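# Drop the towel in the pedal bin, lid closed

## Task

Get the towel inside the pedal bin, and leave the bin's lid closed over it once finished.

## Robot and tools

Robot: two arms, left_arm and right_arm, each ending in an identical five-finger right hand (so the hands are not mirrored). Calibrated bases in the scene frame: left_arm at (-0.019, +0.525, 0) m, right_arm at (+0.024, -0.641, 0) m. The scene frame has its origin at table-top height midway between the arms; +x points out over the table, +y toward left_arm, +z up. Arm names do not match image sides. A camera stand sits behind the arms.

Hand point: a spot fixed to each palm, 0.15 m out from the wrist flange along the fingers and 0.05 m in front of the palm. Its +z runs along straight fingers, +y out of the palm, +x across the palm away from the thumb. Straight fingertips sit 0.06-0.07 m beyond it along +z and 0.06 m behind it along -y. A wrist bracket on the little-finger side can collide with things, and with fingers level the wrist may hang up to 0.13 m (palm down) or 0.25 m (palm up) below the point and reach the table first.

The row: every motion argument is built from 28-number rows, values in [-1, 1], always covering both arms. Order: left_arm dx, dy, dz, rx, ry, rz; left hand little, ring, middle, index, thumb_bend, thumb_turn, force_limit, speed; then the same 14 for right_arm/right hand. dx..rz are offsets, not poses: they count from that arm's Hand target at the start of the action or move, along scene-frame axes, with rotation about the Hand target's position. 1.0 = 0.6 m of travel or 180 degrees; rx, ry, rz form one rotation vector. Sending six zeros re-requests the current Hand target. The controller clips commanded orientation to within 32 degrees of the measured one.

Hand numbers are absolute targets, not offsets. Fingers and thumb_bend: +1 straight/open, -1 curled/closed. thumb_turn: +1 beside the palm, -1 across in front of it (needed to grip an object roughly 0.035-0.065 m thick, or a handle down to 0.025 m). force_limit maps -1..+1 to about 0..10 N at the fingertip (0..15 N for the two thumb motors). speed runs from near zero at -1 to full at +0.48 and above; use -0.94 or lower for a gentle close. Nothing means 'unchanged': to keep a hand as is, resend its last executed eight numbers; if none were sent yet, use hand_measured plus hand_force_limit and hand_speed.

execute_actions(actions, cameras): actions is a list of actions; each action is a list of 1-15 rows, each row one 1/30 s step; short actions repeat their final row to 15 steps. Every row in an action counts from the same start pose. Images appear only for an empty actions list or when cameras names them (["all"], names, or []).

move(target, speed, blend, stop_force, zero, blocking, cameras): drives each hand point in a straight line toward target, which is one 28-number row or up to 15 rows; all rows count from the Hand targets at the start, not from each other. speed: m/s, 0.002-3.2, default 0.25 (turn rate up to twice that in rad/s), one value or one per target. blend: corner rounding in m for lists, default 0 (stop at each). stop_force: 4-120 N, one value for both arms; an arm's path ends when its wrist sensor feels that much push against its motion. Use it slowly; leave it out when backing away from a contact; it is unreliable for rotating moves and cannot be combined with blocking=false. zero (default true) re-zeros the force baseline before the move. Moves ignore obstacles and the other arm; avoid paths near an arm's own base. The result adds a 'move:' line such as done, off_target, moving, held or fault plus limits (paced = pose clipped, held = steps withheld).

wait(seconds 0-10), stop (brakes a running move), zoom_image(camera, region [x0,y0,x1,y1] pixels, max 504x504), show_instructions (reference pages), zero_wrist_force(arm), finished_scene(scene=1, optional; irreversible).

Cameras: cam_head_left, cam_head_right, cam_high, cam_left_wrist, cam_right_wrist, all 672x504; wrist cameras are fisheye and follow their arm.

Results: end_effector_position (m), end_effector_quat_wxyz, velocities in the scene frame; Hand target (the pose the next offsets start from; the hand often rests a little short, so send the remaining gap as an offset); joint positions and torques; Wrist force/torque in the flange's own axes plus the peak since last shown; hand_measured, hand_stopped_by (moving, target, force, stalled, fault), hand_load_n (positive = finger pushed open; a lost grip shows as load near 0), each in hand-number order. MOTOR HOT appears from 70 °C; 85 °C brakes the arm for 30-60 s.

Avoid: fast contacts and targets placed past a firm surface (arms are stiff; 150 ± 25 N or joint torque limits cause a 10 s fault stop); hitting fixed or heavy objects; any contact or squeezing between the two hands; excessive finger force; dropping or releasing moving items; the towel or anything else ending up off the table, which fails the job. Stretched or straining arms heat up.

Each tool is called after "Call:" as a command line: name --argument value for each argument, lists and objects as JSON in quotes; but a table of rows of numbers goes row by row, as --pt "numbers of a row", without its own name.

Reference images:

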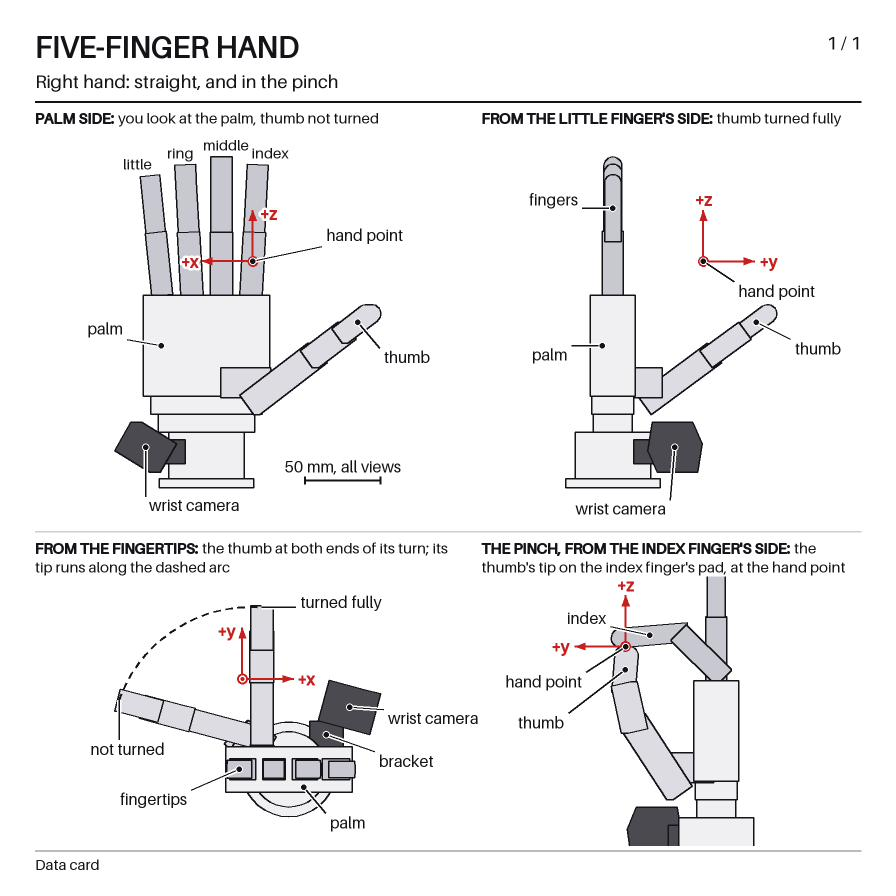

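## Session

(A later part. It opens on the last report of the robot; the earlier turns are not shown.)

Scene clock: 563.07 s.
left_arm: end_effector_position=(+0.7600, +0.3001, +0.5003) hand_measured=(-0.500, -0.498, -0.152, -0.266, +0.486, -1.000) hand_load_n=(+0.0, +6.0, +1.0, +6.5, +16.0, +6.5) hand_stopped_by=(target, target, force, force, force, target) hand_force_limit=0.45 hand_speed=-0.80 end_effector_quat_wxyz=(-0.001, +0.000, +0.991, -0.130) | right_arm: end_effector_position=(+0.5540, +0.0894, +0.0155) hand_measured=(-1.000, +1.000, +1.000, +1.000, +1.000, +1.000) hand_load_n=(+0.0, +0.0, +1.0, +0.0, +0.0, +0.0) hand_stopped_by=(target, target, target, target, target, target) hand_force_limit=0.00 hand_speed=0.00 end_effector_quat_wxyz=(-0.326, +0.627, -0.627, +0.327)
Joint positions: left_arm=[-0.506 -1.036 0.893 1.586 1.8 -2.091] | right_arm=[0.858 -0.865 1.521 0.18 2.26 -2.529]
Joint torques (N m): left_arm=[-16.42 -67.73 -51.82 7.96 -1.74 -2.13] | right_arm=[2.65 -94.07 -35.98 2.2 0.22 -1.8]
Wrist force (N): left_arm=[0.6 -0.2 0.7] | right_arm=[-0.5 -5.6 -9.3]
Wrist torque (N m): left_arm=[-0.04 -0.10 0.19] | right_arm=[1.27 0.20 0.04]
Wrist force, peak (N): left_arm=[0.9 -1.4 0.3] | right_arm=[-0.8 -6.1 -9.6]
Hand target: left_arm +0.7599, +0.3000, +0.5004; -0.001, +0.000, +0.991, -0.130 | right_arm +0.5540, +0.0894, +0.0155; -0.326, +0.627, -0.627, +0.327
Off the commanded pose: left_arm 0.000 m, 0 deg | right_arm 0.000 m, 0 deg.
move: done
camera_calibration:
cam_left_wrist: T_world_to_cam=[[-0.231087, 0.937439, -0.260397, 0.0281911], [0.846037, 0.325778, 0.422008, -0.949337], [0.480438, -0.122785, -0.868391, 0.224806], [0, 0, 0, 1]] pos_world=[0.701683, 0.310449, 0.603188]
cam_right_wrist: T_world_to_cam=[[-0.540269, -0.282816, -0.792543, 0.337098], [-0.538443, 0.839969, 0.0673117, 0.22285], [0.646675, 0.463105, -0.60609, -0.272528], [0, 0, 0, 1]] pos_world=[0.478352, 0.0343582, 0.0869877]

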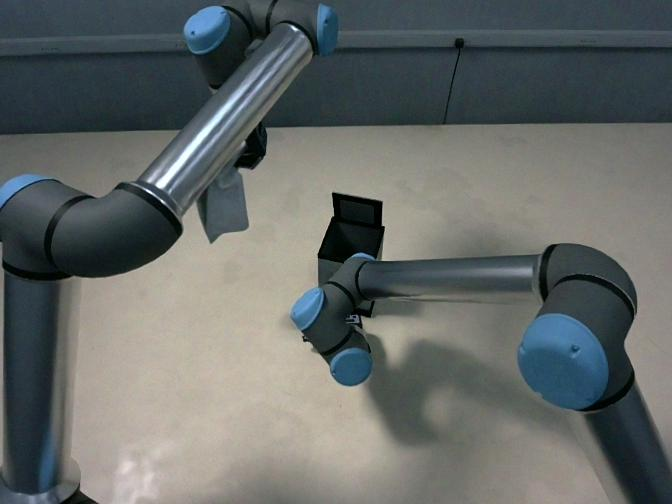

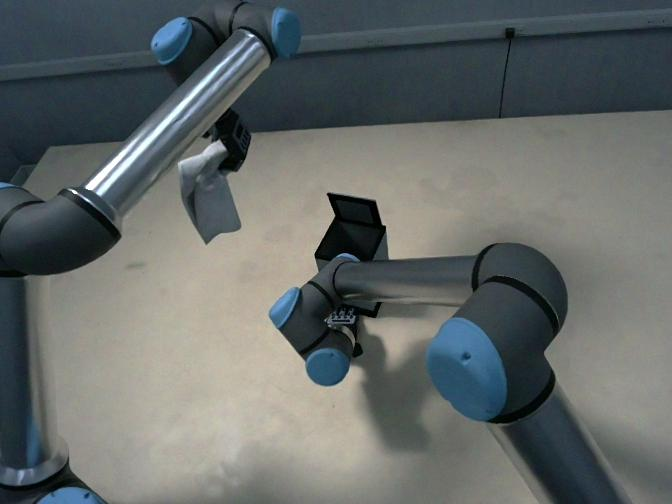

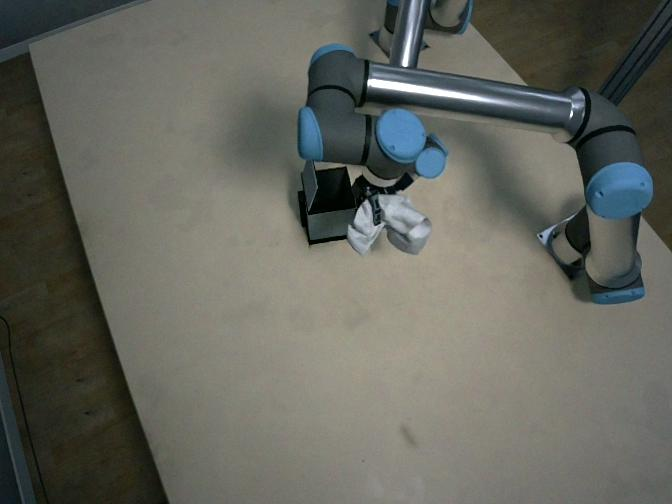

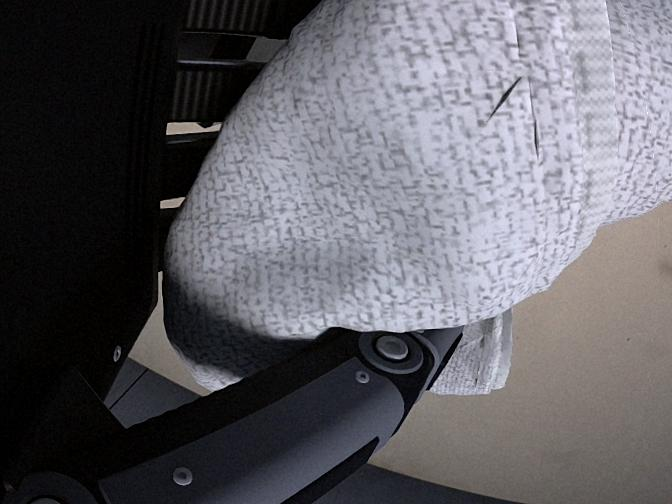

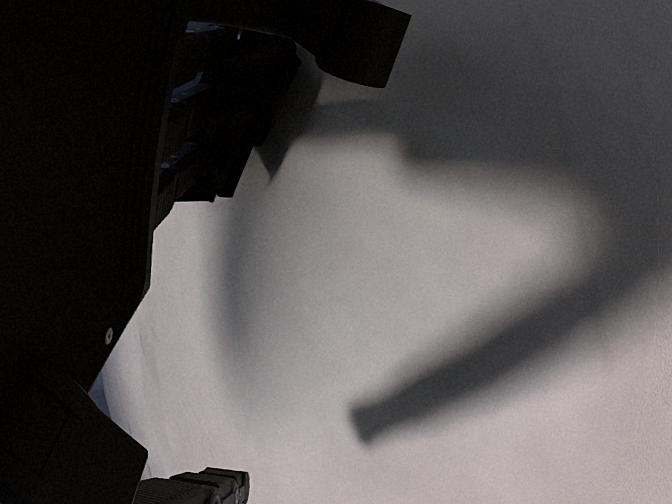

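Call:
move --pt "-0.0333 0.2 -0.43 0 0 0 -0.5 -0.5 -0.5 -0.5 0.0 -1 0.45 -0.8 0 0 0 0 0 0 -1 1 1 1 1 1 0 0" --pt "0.2333 0.2 -0.735 0 0 0 -0.5 -0.5 -0.5 -0.5 0.0 -1 0.45 -0.8 0 0 0 0 0 0 -1 1 1 1 1 1 0 0" --speed '[0.25, 0.12]' --blend '[0.02, 0]' --cameras '["cam_high", "cam_head_left", "cam_head_right"]'

Scene clock: 600.53 s.
left_arm: end_effector_position=(+0.8999, +0.4200, +0.0594) hand_measured=(-0.500, -0.498, -0.152, -0.266, +0.486, -1.000) hand_load_n=(+0.0, +5.5, +1.0, +7.0, +16.0, +6.5) hand_stopped_by=(target, target, force, force, force, target) hand_force_limit=0.45 hand_speed=-0.80 end_effector_quat_wxyz=(-0.001, +0.000, +0.991, -0.130) | right_arm: end_effector_position=(+0.5540, +0.0894, +0.0155) hand_measured=(-1.000, +1.000, +1.000, +1.000, +1.000, +1.000) hand_load_n=(+0.0, +0.0, +1.0, +0.0, +0.0, -0.5) hand_stopped_by=(target, target, target, target, target, target) hand_force_limit=0.00 hand_speed=0.00 end_effector_quat_wxyz=(-0.326, +0.627, -0.627, +0.327)
Joint positions: left_arm=[-0.303 -0.691 1.103 1.081 1.82 -1.884] | right_arm=[0.858 -0.865 1.521 0.18 2.26 -2.529]
Joint torques (N m): left_arm=[15.65 -84.77 -48.56 7.82 2.32 2.25] | right_arm=[2.17 -91.74 -34.15 1.7 0.56 -2.07]
Wrist force (N): left_arm=[0.0 0.3 0.8] | right_arm=[-0.9 -5.7 -9.6]
Wrist torque (N m): left_arm=[0.05 -0.05 -0.07] | right_arm=[1.27 0.27 0.01]
Wrist force, peak (N): left_arm=[0.9 0.8 1.9] | right_arm=[-0.5 -5.9 -9.8]
Hand target: left_arm +0.8999, +0.4200, +0.0594; -0.001, +0.000, +0.991, -0.130 | right_arm +0.5540, +0.0894, +0.0155; -0.326, +0.627, -0.627, +0.327
Off the commanded pose: left_arm 0.000 m, 0 deg | right_arm 0.000 m, 0 deg.
move: done
Images, in order (width x height): cam_head_left 672x504, cam_head_right 672x504, cam_high 672x504.

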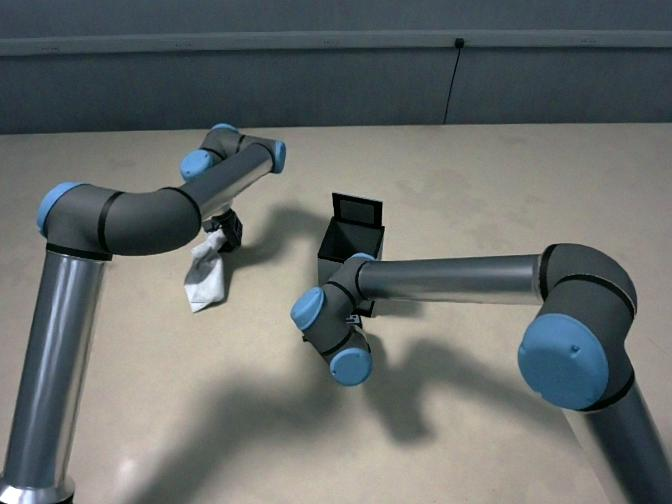

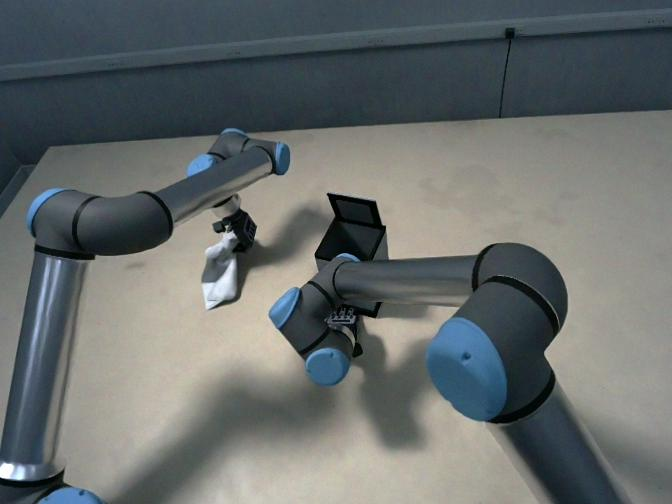

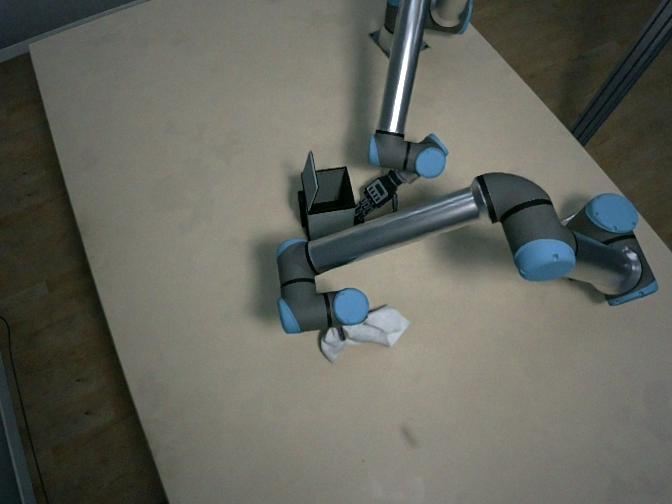

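Call:
move --pt "0 0 0.08 0 0 0 0.5 0.3 0.7 0.3 1 -1 0.45 -0.6 0 0 0 0 0 0 -1 1 1 1 1 1 0 0" --pt "0 0.3 0.35 0 0 0 0.5 0.3 0.7 0.3 1 -1 0.45 -0.6 0 0 0 0 0 0 -1 1 1 1 1 1 0 0" --speed '[0.08, 0.25]' --cameras '["all"]'

Scene clock: 605.83 s.
left_arm: end_effector_position=(+0.8999, +0.6000, +0.2694) hand_measured=(+0.500, +0.300, +0.700, +0.300, +1.000, -1.000) hand_load_n=(+0.0, +0.0, +0.0, +0.0, +0.0, +0.0) hand_stopped_by=(target, target, target, target, target, target) hand_force_limit=0.45 hand_speed=-0.60 end_effector_quat_wxyz=(-0.001, +0.000, +0.991, -0.130) | right_arm: end_effector_position=(+0.5540, +0.0894, +0.0155) hand_measured=(-1.000, +1.000, +1.000, +1.000, +1.000, +1.000) hand_load_n=(+0.0, +0.0, +1.0, +0.0, +0.0, +0.0) hand_stopped_by=(target, target, target, target, target, target) hand_force_limit=0.00 hand_speed=0.00 end_effector_quat_wxyz=(-0.326, +0.627, -0.627, +0.327)
Joint positions: left_arm=[-0.102 -0.796 0.924 1.418 1.831 -1.676] | right_arm=[0.858 -0.865 1.521 0.18 2.26 -2.529]
Joint torques (N m): left_arm=[16.25 -83.74 -52.06 8.41 2.49 2.05] | right_arm=[4.71 -93.92 -34.97 1.78 0.2 -2.39]
Wrist force (N): left_arm=[0.6 0.1 0.5] | right_arm=[-0.9 -5.5 -9.1]
Wrist torque (N m): left_arm=[0.04 -0.09 -0.06] | right_arm=[1.27 0.24 0.02]
Wrist force, peak (N): left_arm=[0.5 -0.7 2.3] | right_arm=[-0.8 -5.8 -9.7]
Hand target: left_arm +0.8999, +0.6000, +0.2694; -0.001, +0.000, +0.991, -0.130 | right_arm +0.5540, +0.0894, +0.0155; -0.326, +0.627, -0.627, +0.327
Off the commanded pose: left_arm 0.000 m, 0 deg | right_arm 0.000 m, 0 deg.
move: done
camera_calibration:
cam_left_wrist: T_world_to_cam=[[-0.231131, 0.937451, -0.260315, -0.280653], [0.846021, 0.325781, 0.422036, -1.06797], [0.480444, -0.122686, -0.868402, -0.0063043], [0, 0, 0, 1]] pos_world=[0.841683, 0.610249, 0.372188]
cam_right_wrist: T_world_to_cam=[[-0.540269, -0.282816, -0.792543, 0.337098], [-0.538443, 0.839969, 0.0673117, 0.22285], [0.646675, 0.463105, -0.60609, -0.272528], [0, 0, 0, 1]] pos_world=[0.478352, 0.0343582, 0.0869877]

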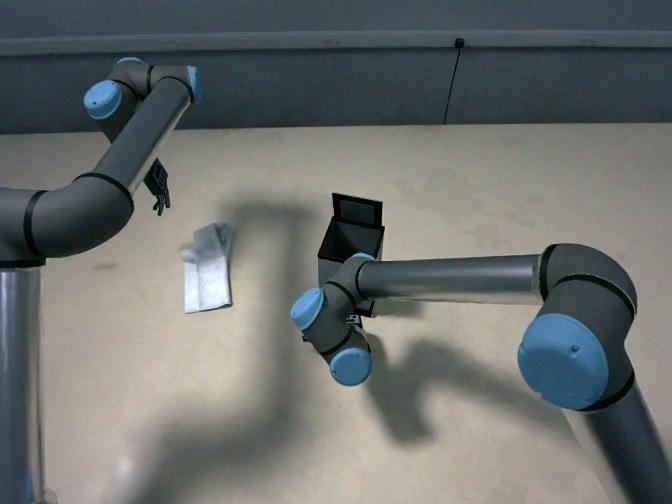

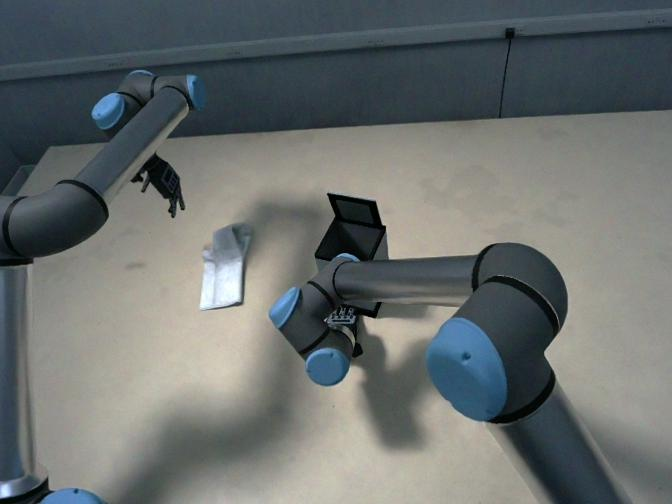

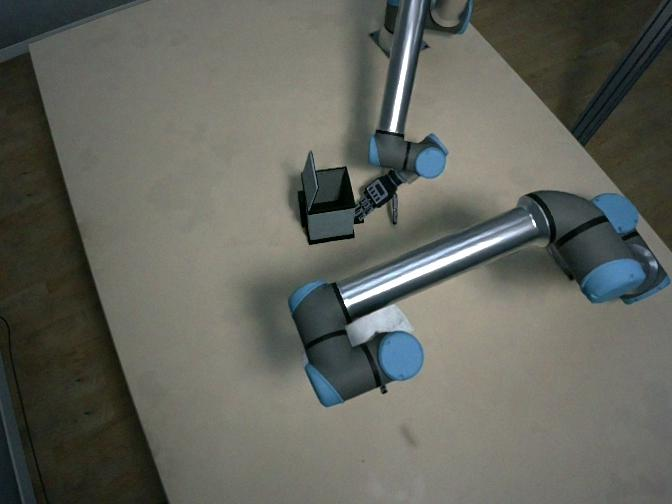

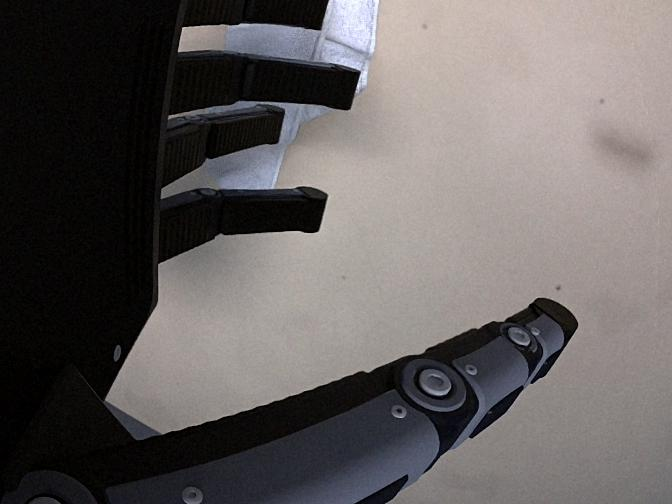

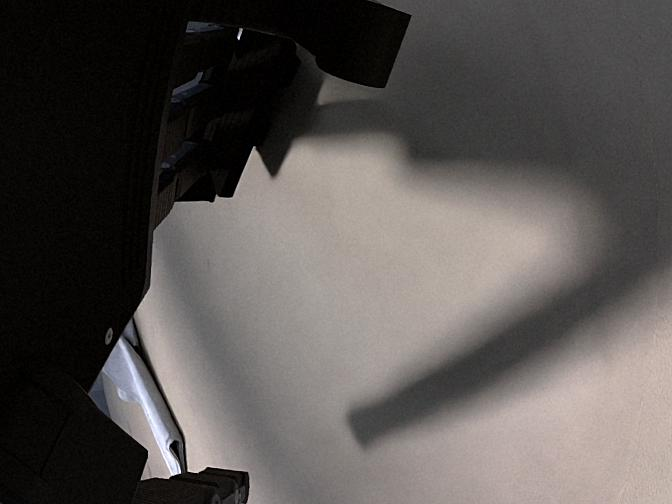

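Call:
zoom_image --camera "cam_head_left" --region '[150, 200, 270, 330]'

Call:
zoom_image --camera "cam_head_right" --region '[170, 200, 290, 330]'

Scaled by 3.877 from the camera's 672x504 image, which has a finer 960x720 frame.

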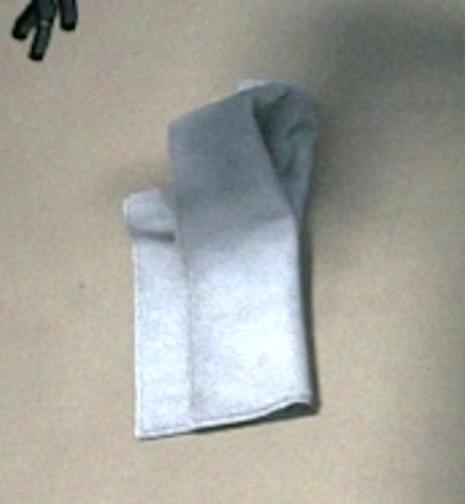

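Scaled by 3.877 from the camera's 672x504 image, which has a finer 960x720 frame.

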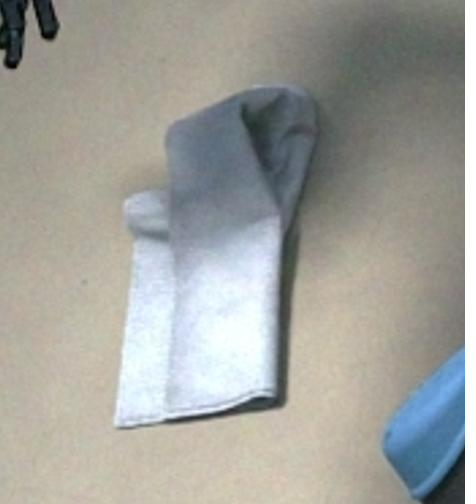

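Call:
move --target '[-0.3332, -0.2167, -0.2157, -0.1737, -0.1737, 0.4777, 0.6, 0.6, 0.6, 0.6, 1, -1, 0.45, 0, 0, 0, 0, 0, 0, 0, -1, 1, 1, 1, 1, 1, 0, 0]' --speed 0.3 --cameras '["cam_left_wrist", "cam_high", "cam_head_left"]'

Scene clock: 626.67 s.
left_arm: end_effector_position=(+0.7000, +0.4700, +0.1400) hand_measured=(+0.600, +0.600, +0.600, +0.600, +1.000, -1.000) hand_load_n=(+0.0, +0.0, +0.0, +0.0, +0.0, +0.0) hand_stopped_by=(target, target, target, target, target, target) hand_force_limit=0.45 hand_speed=0.00 end_effector_quat_wxyz=(-0.326, +0.627, -0.627, +0.327) | right_arm: end_effector_position=(+0.5540, +0.0894, +0.0155) hand_measured=(-1.000, +1.000, +1.000, +1.000, +1.000, +1.000) hand_load_n=(+0.0, +0.0, +1.0, +0.0, +0.0, +0.0) hand_stopped_by=(target, target, target, target, target, target) hand_force_limit=0.00 hand_speed=0.00 end_effector_quat_wxyz=(-0.326, +0.627, -0.627, +0.327)
Joint positions: left_arm=[-0.488 -1.357 2 0.027 1.18 -3.437] | right_arm=[0.858 -0.865 1.521 0.18 2.26 -2.529]
Joint torques (N m): left_arm=[-15.39 -59.11 -23.38 -2.48 -2.33 -3.39] | right_arm=[5.29 -92.37 -34.68 1.89 0.13 -2.25]
Wrist force (N): left_arm=[0.2 0.1 -0.3] | right_arm=[-1.0 -5.5 -9.3]
Wrist torque (N m): left_arm=[0.03 0.01 0.25] | right_arm=[1.28 0.26 0.01]
Wrist force, peak (N): left_arm=[1.1 0.0 0.7] | right_arm=[-1.1 -5.9 -9.8]
Hand target: left_arm +0.7000, +0.4700, +0.1399; -0.326, +0.627, -0.627, +0.327 | right_arm +0.5540, +0.0894, +0.0155; -0.326, +0.627, -0.627, +0.327
Off the commanded pose: left_arm 0.000 m, 0 deg | right_arm 0.000 m, 0 deg.
move: done
camera_calibration:
cam_left_wrist: T_world_to_cam=[[-0.551551, -0.230824, -0.801568, 0.610436], [-0.520333, 0.846274, 0.114338, -0.0469965], [0.651954, 0.480146, -0.586869, -0.48133], [0, 0, 0, 1]] pos_world=[0.626038, 0.411784, 0.212202]
Images, in order (width x height): cam_head_left 672x504, cam_high 672x504, cam_left_wrist 672x504.

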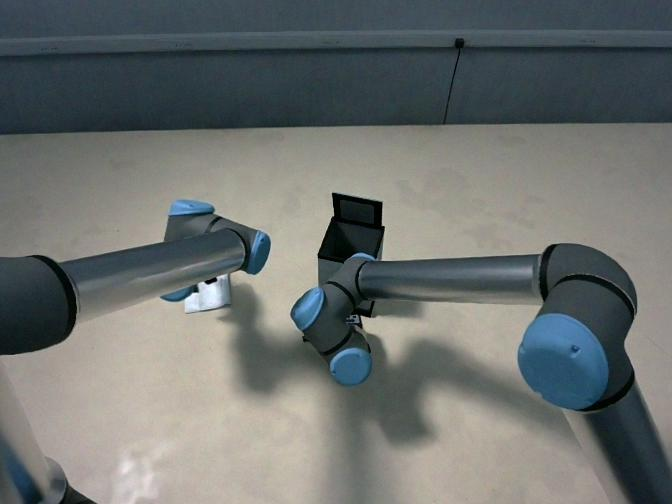

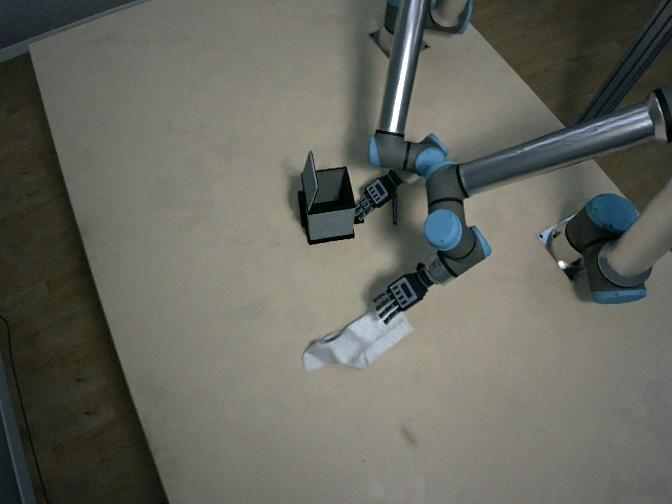

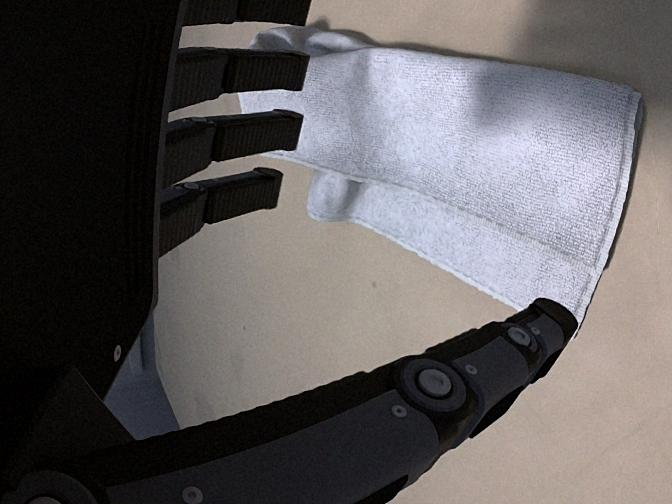

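Call:
move --target '[0, 0, -0.13, 0, 0, 0, 0.6, 0.6, 0.6, 0.6, 1, -1, 0.45, 0, 0, 0, 0, 0, 0, 0, -1, 1, 1, 1, 1, 1, 0, 0]' --speed 0.15

Call:
move --target '[0, 0, -0.09, 0, 0, 0, 0.6, 0.6, 0.6, 0.6, 1, -1, 0.45, 0, 0, 0, 0, 0, 0, 0, -1, 1, 1, 1, 1, 1, 0, 0]' --speed 0.025 --stop_force 9 --cameras '["cam_left_wrist", "cam_high"]'

Scene clock: 632.33 s.
left_arm: end_effector_position=(+0.7000, +0.4700, +0.0620) hand_measured=(+0.600, +0.600, +0.600, +0.600, +1.000, -1.000) hand_load_n=(+0.0, +0.0, +0.5, +0.0, -0.5, +0.0) hand_stopped_by=(target, target, target, target, target, target) hand_force_limit=0.45 hand_speed=0.00 end_effector_quat_wxyz=(-0.326, +0.627, -0.627, +0.327) | right_arm: end_effector_position=(+0.5540, +0.0894, +0.0155) hand_measured=(-1.000, +1.000, +1.000, +1.000, +1.000, +1.000) hand_load_n=(+0.0, +0.0, +1.0, +0.0, +0.0, -0.5) hand_stopped_by=(target, target, target, target, target, target) hand_force_limit=0.00 hand_speed=0.00 end_effector_quat_wxyz=(-0.326, +0.627, -0.627, +0.327)
Joint positions: left_arm=[-0.488 -1.263 2.053 -0.119 1.179 -3.437] | right_arm=[0.858 -0.865 1.521 0.18 2.26 -2.529]
Joint torques (N m): left_arm=[15.17 -42.54 -19.9 -2.6 1.47 2.62] | right_arm=[5.63 -92.03 -35.09 1.49 0.48 -2.19]
Wrist force (N): left_arm=[-0.1 0.1 -0.4] | right_arm=[-0.8 -5.4 -9.4]
Wrist torque (N m): left_arm=[0.03 0.08 0.07] | right_arm=[1.30 0.24 0.02]
Wrist force, peak (N): left_arm=[0.1 -0.9 -0.7] | right_arm=[-0.7 -5.7 -9.9]
Hand target: left_arm +0.7000, +0.4700, +0.0619; -0.326, +0.627, -0.627, +0.327 | right_arm +0.5540, +0.0894, +0.0155; -0.326, +0.627, -0.627, +0.327
Off the commanded pose: left_arm 0.000 m, 0 deg | right_arm 0.000 m, 0 deg.
move: done

Scene clock: 635.17 s.
left_arm: end_effector_position=(+0.7000, +0.4700, +0.0223) hand_measured=(+0.600, +0.600, +0.600, +0.600, +1.000, -1.000) hand_load_n=(+0.0, +0.0, +5.0, +0.0, +0.0, +0.0) hand_stopped_by=(target, target, target, target, target, target) hand_force_limit=0.45 hand_speed=0.00 end_effector_quat_wxyz=(-0.326, +0.627, -0.627, +0.327) | right_arm: end_effector_position=(+0.5540, +0.0894, +0.0155) hand_measured=(-1.000, +1.000, +1.000, +1.000, +1.000, +1.000) hand_load_n=(+0.0, +0.0, +1.0, -0.5, +0.0, +0.0) hand_stopped_by=(target, target, target, target, target, target) hand_force_limit=0.00 hand_speed=0.00 end_effector_quat_wxyz=(-0.326, +0.627, -0.627, +0.327)
Joint positions: left_arm=[-0.488 -1.209 2.074 -0.194 1.179 -3.437] | right_arm=[0.858 -0.865 1.521 0.18 2.26 -2.529]
Joint torques (N m): left_arm=[10.04 -66.14 -36.22 5.46 1.52 0.25] | right_arm=[6.76 -94.63 -36.31 2.17 -0.28 -2.21]
Wrist force (N): left_arm=[-0.1 -6.5 -6.7] | right_arm=[-0.8 -5.8 -9.2]
Wrist torque (N m): left_arm=[0.57 0.15 -0.07] | right_arm=[1.24 0.24 0.01]
Wrist force, peak (N): left_arm=[-0.4 -10.7 -10.6] | right_arm=[-0.7 -6.1 -9.8]
Hand target: left_arm +0.7000, +0.4700, +0.0223; -0.326, +0.627, -0.627, +0.327 (not the last commanded pose) | right_arm +0.5540, +0.0894, +0.0155; -0.326, +0.627, -0.627, +0.327
Off the commanded pose: left_arm 0.014 m, 0 deg | right_arm 0.000 m, 0 deg.
move: contact (left_arm)
camera_calibration:
cam_left_wrist: T_world_to_cam=[[-0.551439, -0.230975, -0.801602, 0.516006], [-0.520494, 0.846189, 0.114237, -0.0333824], [0.651921, 0.480223, -0.586842, -0.550476], [0, 0, 0, 1]] pos_world=[0.626038, 0.411784, 0.0944018]
Images, in order (width x height): cam_high 672x504, cam_left_wrist 672x504.

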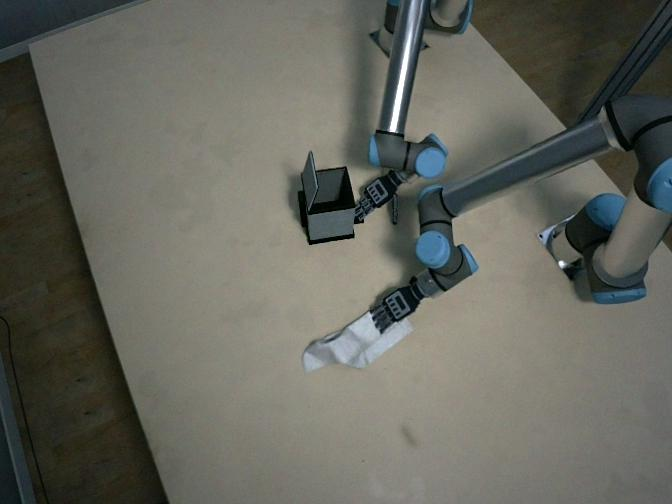

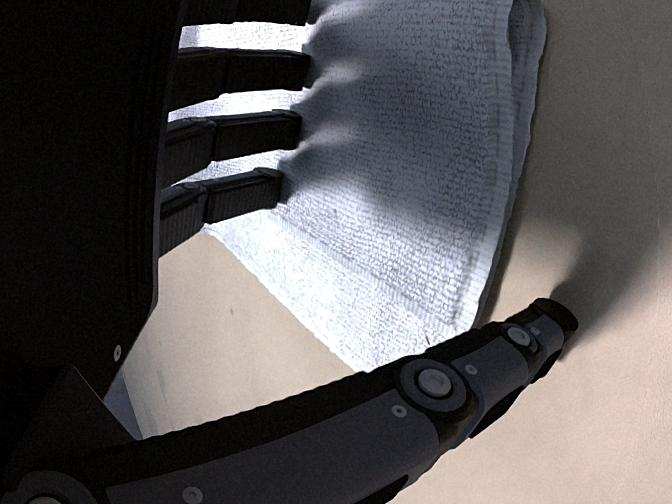

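Call:
move --target '[0, 0, -0.006, 0, 0, 0, -0.4, -0.4, -0.4, -0.35, 0.1, -1, 0.4, -0.8, 0, 0, 0, 0, 0, 0, -1, 1, 1, 1, 1, 1, 0, 0]' --speed 0.003 --stop_force 20 --cameras '["cam_left_wrist"]'

Scene clock: 640.97 s.
left_arm: end_effector_position=(+0.7003, +0.4699, +0.0215) hand_measured=(-0.400, +0.474, +0.586, +0.456, +0.100, -1.000) hand_load_n=(+0.0, +8.0, +8.0, +9.5, +0.0, +0.0) hand_stopped_by=(target, force, force, force, target, target) hand_force_limit=0.40 hand_speed=-0.80 end_effector_quat_wxyz=(-0.326, +0.627, -0.627, +0.327) | right_arm: end_effector_position=(+0.5540, +0.0894, +0.0155) hand_measured=(-1.000, +1.000, +1.000, +1.000, +1.000, +1.000) hand_load_n=(+0.0, +0.0, +1.0, +0.0, +0.0, +0.0) hand_stopped_by=(target, target, target, target, target, target) hand_force_limit=0.00 hand_speed=0.00 end_effector_quat_wxyz=(-0.326, +0.627, -0.627, +0.327)
Joint positions: left_arm=[-0.488 -1.208 2.074 -0.196 1.179 -3.437] | right_arm=[0.858 -0.865 1.521 0.18 2.26 -2.529]
Joint torques (N m): left_arm=[-3.88 -50.78 -21.5 9.79 1.55 0.06] | right_arm=[3.72 -94.12 -34.35 1.69 -0.01 -2.26]
Wrist force (N): left_arm=[-0.3 -26.7 -13.3] | right_arm=[-1.1 -5.4 -9.1]
Wrist torque (N m): left_arm=[1.59 0.18 -0.42] | right_arm=[1.30 0.28 0.00]
Wrist force, peak (N): left_arm=[-0.8 -28.1 -15.3] | right_arm=[-0.8 -5.9 -9.8]
Hand target: left_arm +0.7003, +0.4699, +0.0215; -0.326, +0.627, -0.627, +0.327 (not the last commanded pose) | right_arm +0.5540, +0.0894, +0.0155; -0.326, +0.627, -0.627, +0.327
Off the commanded pose: left_arm 0.003 m, 0 deg | right_arm 0.000 m, 0 deg.
move: contact (left_arm)
camera_calibration:
cam_left_wrist: T_world_to_cam=[[-0.551034, -0.231174, -0.801823, 0.515435], [-0.520576, 0.8462, 0.113785, -0.0329735], [0.652198, 0.480109, -0.586628, -0.551181], [0, 0, 0, 1]] pos_world=[0.626336, 0.411684, 0.0937012]
Images, in order (width x height): cam_left_wrist 672x504.

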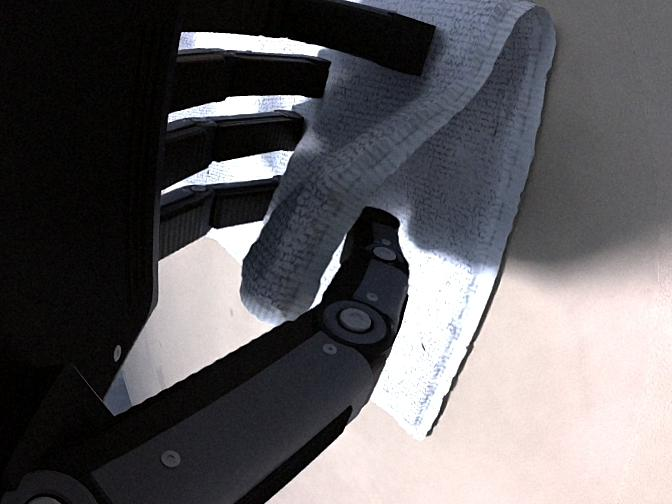

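Call:
move --target '[0, 0, 0.012, 0, 0, 0, -0.4, -0.4, -0.4, -0.35, 0.1, -1, 0.4, -0.8, 0, 0, 0, 0, 0, 0, -1, 1, 1, 1, 1, 1, 0, 0]' --speed 0.02

Call:
move --target '[0, 0, 0.012, 0, 0, 0, -0.5, -0.5, -0.5, -0.5, 0.1, -1, 0.45, -0.8, 0, 0, 0, 0, 0, 0, -1, 1, 1, 1, 1, 1, 0, 0]' --speed 0.006 --cameras '["cam_left_wrist"]'

Scene clock: 645.80 s.
left_arm: end_effector_position=(+0.7003, +0.4699, +0.0287) hand_measured=(-0.400, +0.474, +0.584, +0.456, +0.100, -1.000) hand_load_n=(+0.0, +0.0, +0.0, +0.0, +0.0, +0.5) hand_stopped_by=(target, force, force, force, target, target) hand_force_limit=0.40 hand_speed=-0.80 end_effector_quat_wxyz=(-0.326, +0.627, -0.627, +0.327) | right_arm: end_effector_position=(+0.5540, +0.0894, +0.0155) hand_measured=(-1.000, +1.000, +1.000, +1.000, +1.000, +1.000) hand_load_n=(+0.0, +0.0, +1.0, +0.0, +0.0, +0.0) hand_stopped_by=(target, target, target, target, target, target) hand_force_limit=0.00 hand_speed=0.00 end_effector_quat_wxyz=(-0.326, +0.627, -0.627, +0.327)
Joint positions: left_arm=[-0.488 -1.218 2.071 -0.183 1.179 -3.437] | right_arm=[0.858 -0.865 1.521 0.18 2.26 -2.529]
Joint torques (N m): left_arm=[-2.43 -75.1 -39.94 4.97 1.26 0.51] | right_arm=[2.22 -94.18 -35.76 1.93 0.61 -2.34]
Wrist force (N): left_arm=[0.2 -0.1 -0.2] | right_arm=[-1.0 -5.4 -9.3]
Wrist torque (N m): left_arm=[0.00 0.01 0.06] | right_arm=[1.30 0.26 0.02]
Wrist force, peak (N): left_arm=[-0.5 -26.8 -14.4] | right_arm=[-0.7 -5.8 -9.7]
Hand target: left_arm +0.7003, +0.4699, +0.0287; -0.326, +0.627, -0.627, +0.327 | right_arm +0.5540, +0.0894, +0.0155; -0.326, +0.627, -0.627, +0.327
Off the commanded pose: left_arm 0.000 m, 0 deg | right_arm 0.000 m, 0 deg.
move: done

Scene clock: 647.83 s.
left_arm: end_effector_position=(+0.7003, +0.4699, +0.0359) hand_measured=(-0.500, -0.500, -0.188, -0.224, +0.102, -1.000) hand_load_n=(+0.0, +0.0, +7.0, +11.0, +6.5, -2.0) hand_stopped_by=(target, target, force, force, target, target) hand_force_limit=0.45 hand_speed=-0.80 end_effector_quat_wxyz=(-0.326, +0.627, -0.627, +0.327) | right_arm: end_effector_position=(+0.5540, +0.0894, +0.0155) hand_measured=(-1.000, +1.000, +1.000, +1.000, +1.000, +1.000) hand_load_n=(+0.5, +0.0, +1.0, +0.0, +0.0, +0.0) hand_stopped_by=(target, target, target, target, target, target) hand_force_limit=0.00 hand_speed=0.00 end_effector_quat_wxyz=(-0.326, +0.627, -0.627, +0.327)
Joint positions: left_arm=[-0.488 -1.228 2.067 -0.169 1.179 -3.437] | right_arm=[0.858 -0.865 1.521 0.18 2.26 -2.529]
Joint torques (N m): left_arm=[-2.11 -71.97 -40.78 4.86 1.35 0.9] | right_arm=[5.82 -91.62 -35.52 2.21 0.16 -2.44]
Wrist force (N): left_arm=[0.0 -0.1 -0.3] | right_arm=[-0.8 -5.8 -9.4]
Wrist torque (N m): left_arm=[0.02 0.05 0.05] | right_arm=[1.24 0.24 0.01]
Wrist force, peak (N): left_arm=[0.4 -2.5 -1.5] | right_arm=[-0.8 -6.0 -9.5]
Hand target: left_arm +0.7003, +0.4699, +0.0359; -0.326, +0.627, -0.627, +0.327 | right_arm +0.5540, +0.0894, +0.0155; -0.326, +0.627, -0.627, +0.327
Off the commanded pose: left_arm 0.000 m, 0 deg | right_arm 0.000 m, 0 deg.
move: done
camera_calibration:
cam_left_wrist: T_world_to_cam=[[-0.551034, -0.231174, -0.801823, 0.526981], [-0.520576, 0.8462, 0.113785, -0.034612], [0.652198, 0.480109, -0.586628, -0.542734], [0, 0, 0, 1]] pos_world=[0.626336, 0.411684, 0.108101]
Images, in order (width x height): cam_left_wrist 672x504.

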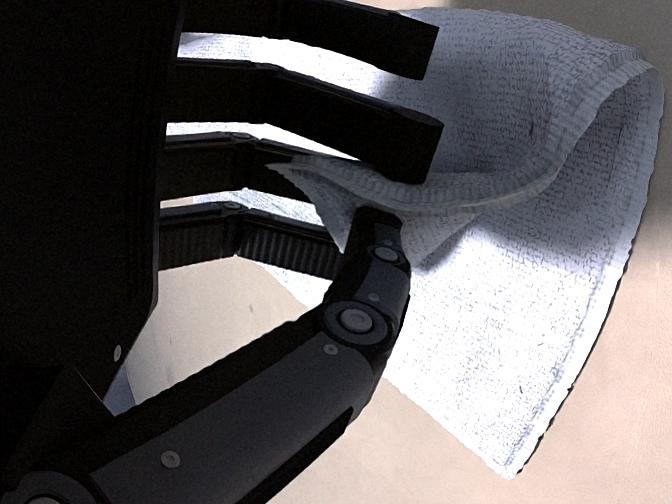

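Call:
move --pt "0 0 0.3 0 0 0 -0.5 -0.5 -0.5 -0.5 0.1 -1 0.45 -0.8 0 0 0 0 0 0 -1 1 1 1 1 1 0 0" --pt "0.12 -0.25 0.85 0 0 0 -0.5 -0.5 -0.5 -0.5 0.1 -1 0.45 -0.8 0 0 0 0 0 0 -1 1 1 1 1 1 0 0" --speed '[0.12, 0.2]' --blend 0.05 --cameras '["all"]'

Scene clock: 655.13 s.
left_arm: end_effector_position=(+0.7723, +0.3199, +0.5459) hand_measured=(-0.500, -0.500, -0.188, -0.224, +0.102, -1.000) hand_load_n=(+0.0, +0.0, +7.0, +11.0, +7.0, -2.0) hand_stopped_by=(target, target, force, force, target, target) hand_force_limit=0.45 hand_speed=-0.80 end_effector_quat_wxyz=(-0.326, +0.627, -0.627, +0.327) | right_arm: end_effector_position=(+0.5540, +0.0894, +0.0155) hand_measured=(-1.000, +1.000, +1.000, +1.000, +1.000, +1.000) hand_load_n=(+0.0, +0.0, +1.0, +0.0, +0.5, +0.0) hand_stopped_by=(target, target, target, target, target, target) hand_force_limit=0.00 hand_speed=0.00 end_effector_quat_wxyz=(-0.326, +0.627, -0.627, +0.327)
Joint positions: left_arm=[-0.643 -1.343 1.236 0.825 1.06 -3.547] | right_arm=[0.858 -0.865 1.521 0.18 2.26 -2.529]
Joint torques (N m): left_arm=[-17.98 -47.22 -53.95 4.41 -2.84 -2.67] | right_arm=[0.33 -90.35 -34.52 2.11 0.3 -2.32]
Wrist force (N): left_arm=[-0.1 0.5 0.0] | right_arm=[-0.7 -5.9 -9.4]
Wrist torque (N m): left_arm=[0.07 0.01 0.19] | right_arm=[1.23 0.23 0.02]
Wrist force, peak (N): left_arm=[0.7 1.0 0.0] | right_arm=[-1.1 -5.8 -9.8]
Hand target: left_arm +0.7723, +0.3199, +0.5459; -0.326, +0.627, -0.627, +0.327 | right_arm +0.5540, +0.0894, +0.0155; -0.326, +0.627, -0.627, +0.327
Off the commanded pose: left_arm 0.000 m, 0 deg | right_arm 0.000 m, 0 deg.
move: done
camera_calibration:
cam_left_wrist: T_world_to_cam=[[-0.551034, -0.231174, -0.801823, 0.940774], [-0.520576, 0.8462, 0.113785, 0.0717284], [0.652198, 0.480109, -0.586628, -0.218489], [0, 0, 0, 1]] pos_world=[0.698236, 0.261684, 0.618001]
cam_right_wrist: T_world_to_cam=[[-0.540269, -0.282816, -0.792543, 0.337098], [-0.538443, 0.839969, 0.0673117, 0.22285], [0.646675, 0.463105, -0.60609, -0.272528], [0, 0, 0, 1]] pos_world=[0.478352, 0.0343582, 0.0869877]

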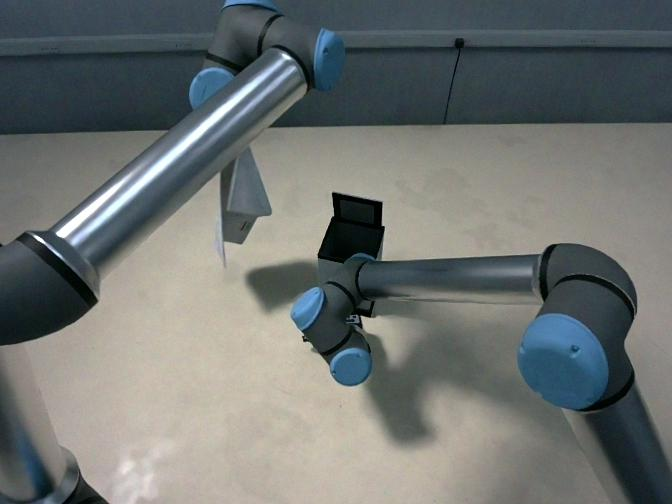

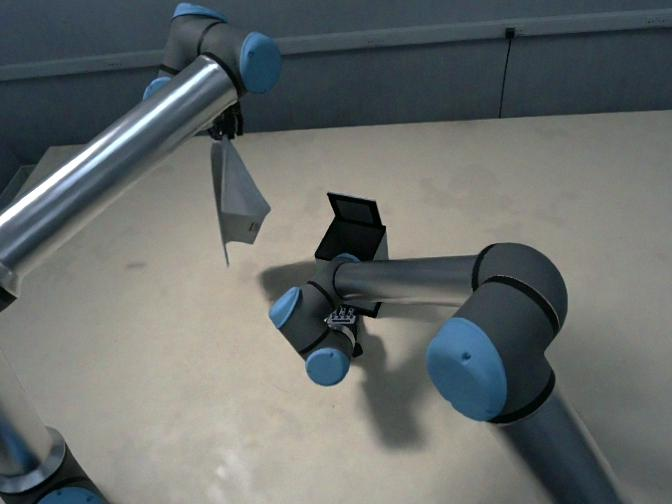

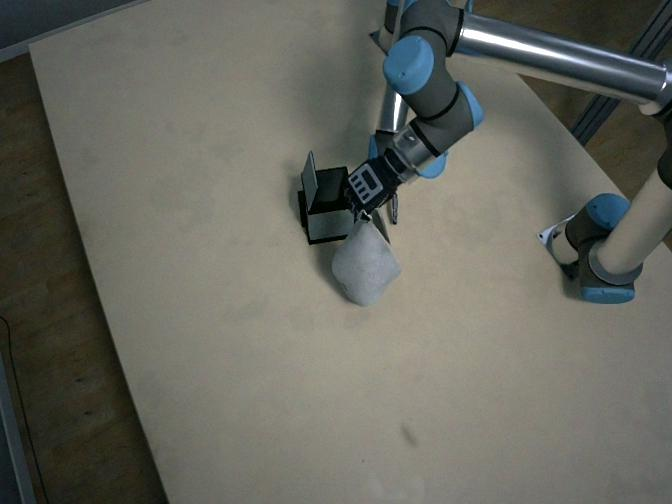

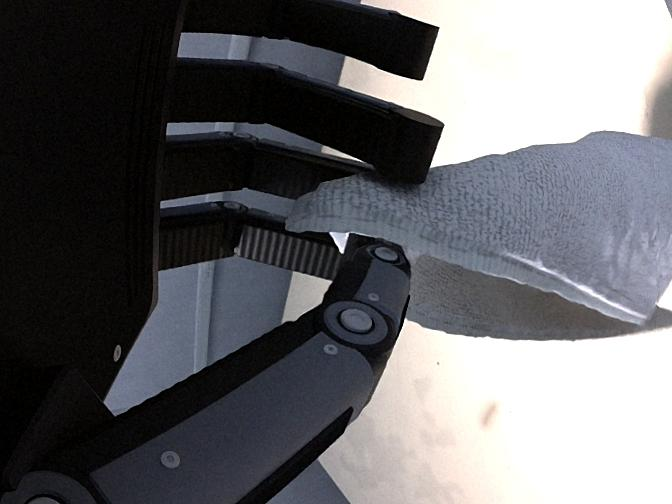

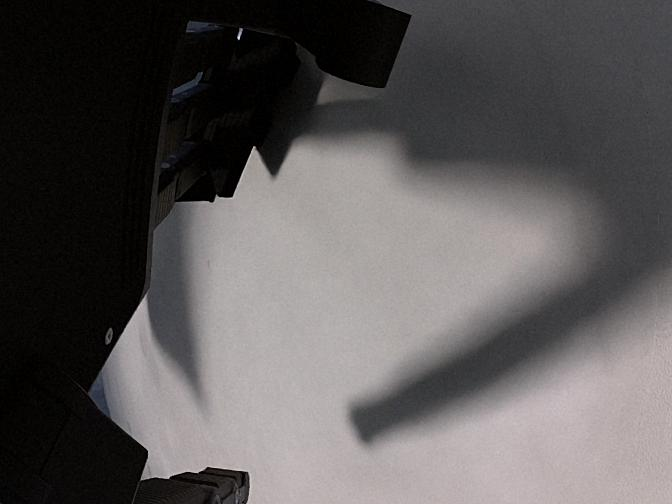

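Call:
zoom_image --camera "cam_high" --region '[300, 140, 440, 320]'

Call:
zoom_image --camera "cam_head_right" --region '[180, 90, 320, 280]'

Call:
zoom_image --camera "cam_head_left" --region '[180, 100, 320, 280]'

Scaled by 2.800 from the camera's 672x504 image, which has a finer 960x720 frame.

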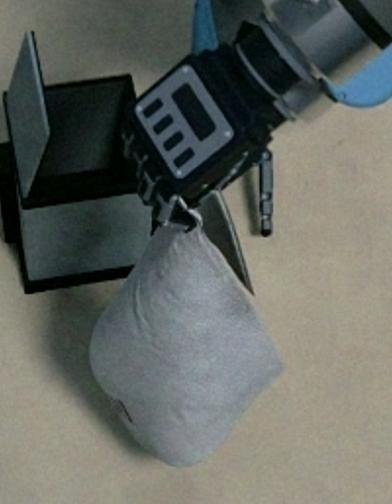

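Scaled by 2.653 from the camera's 672x504 image, which has a finer 960x720 frame.

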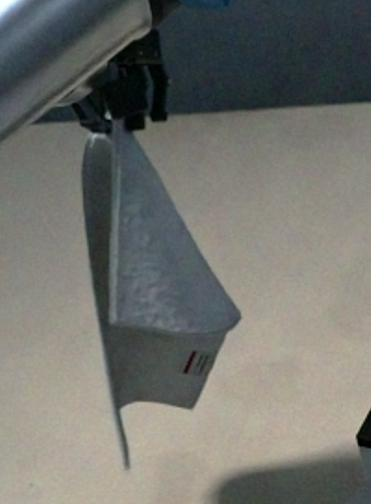

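Scaled by 2.800 from the camera's 672x504 image, which has a finer 960x720 frame.

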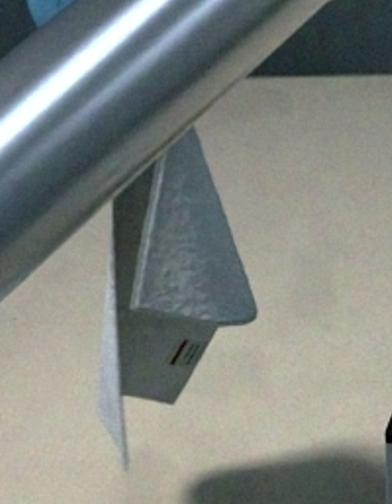

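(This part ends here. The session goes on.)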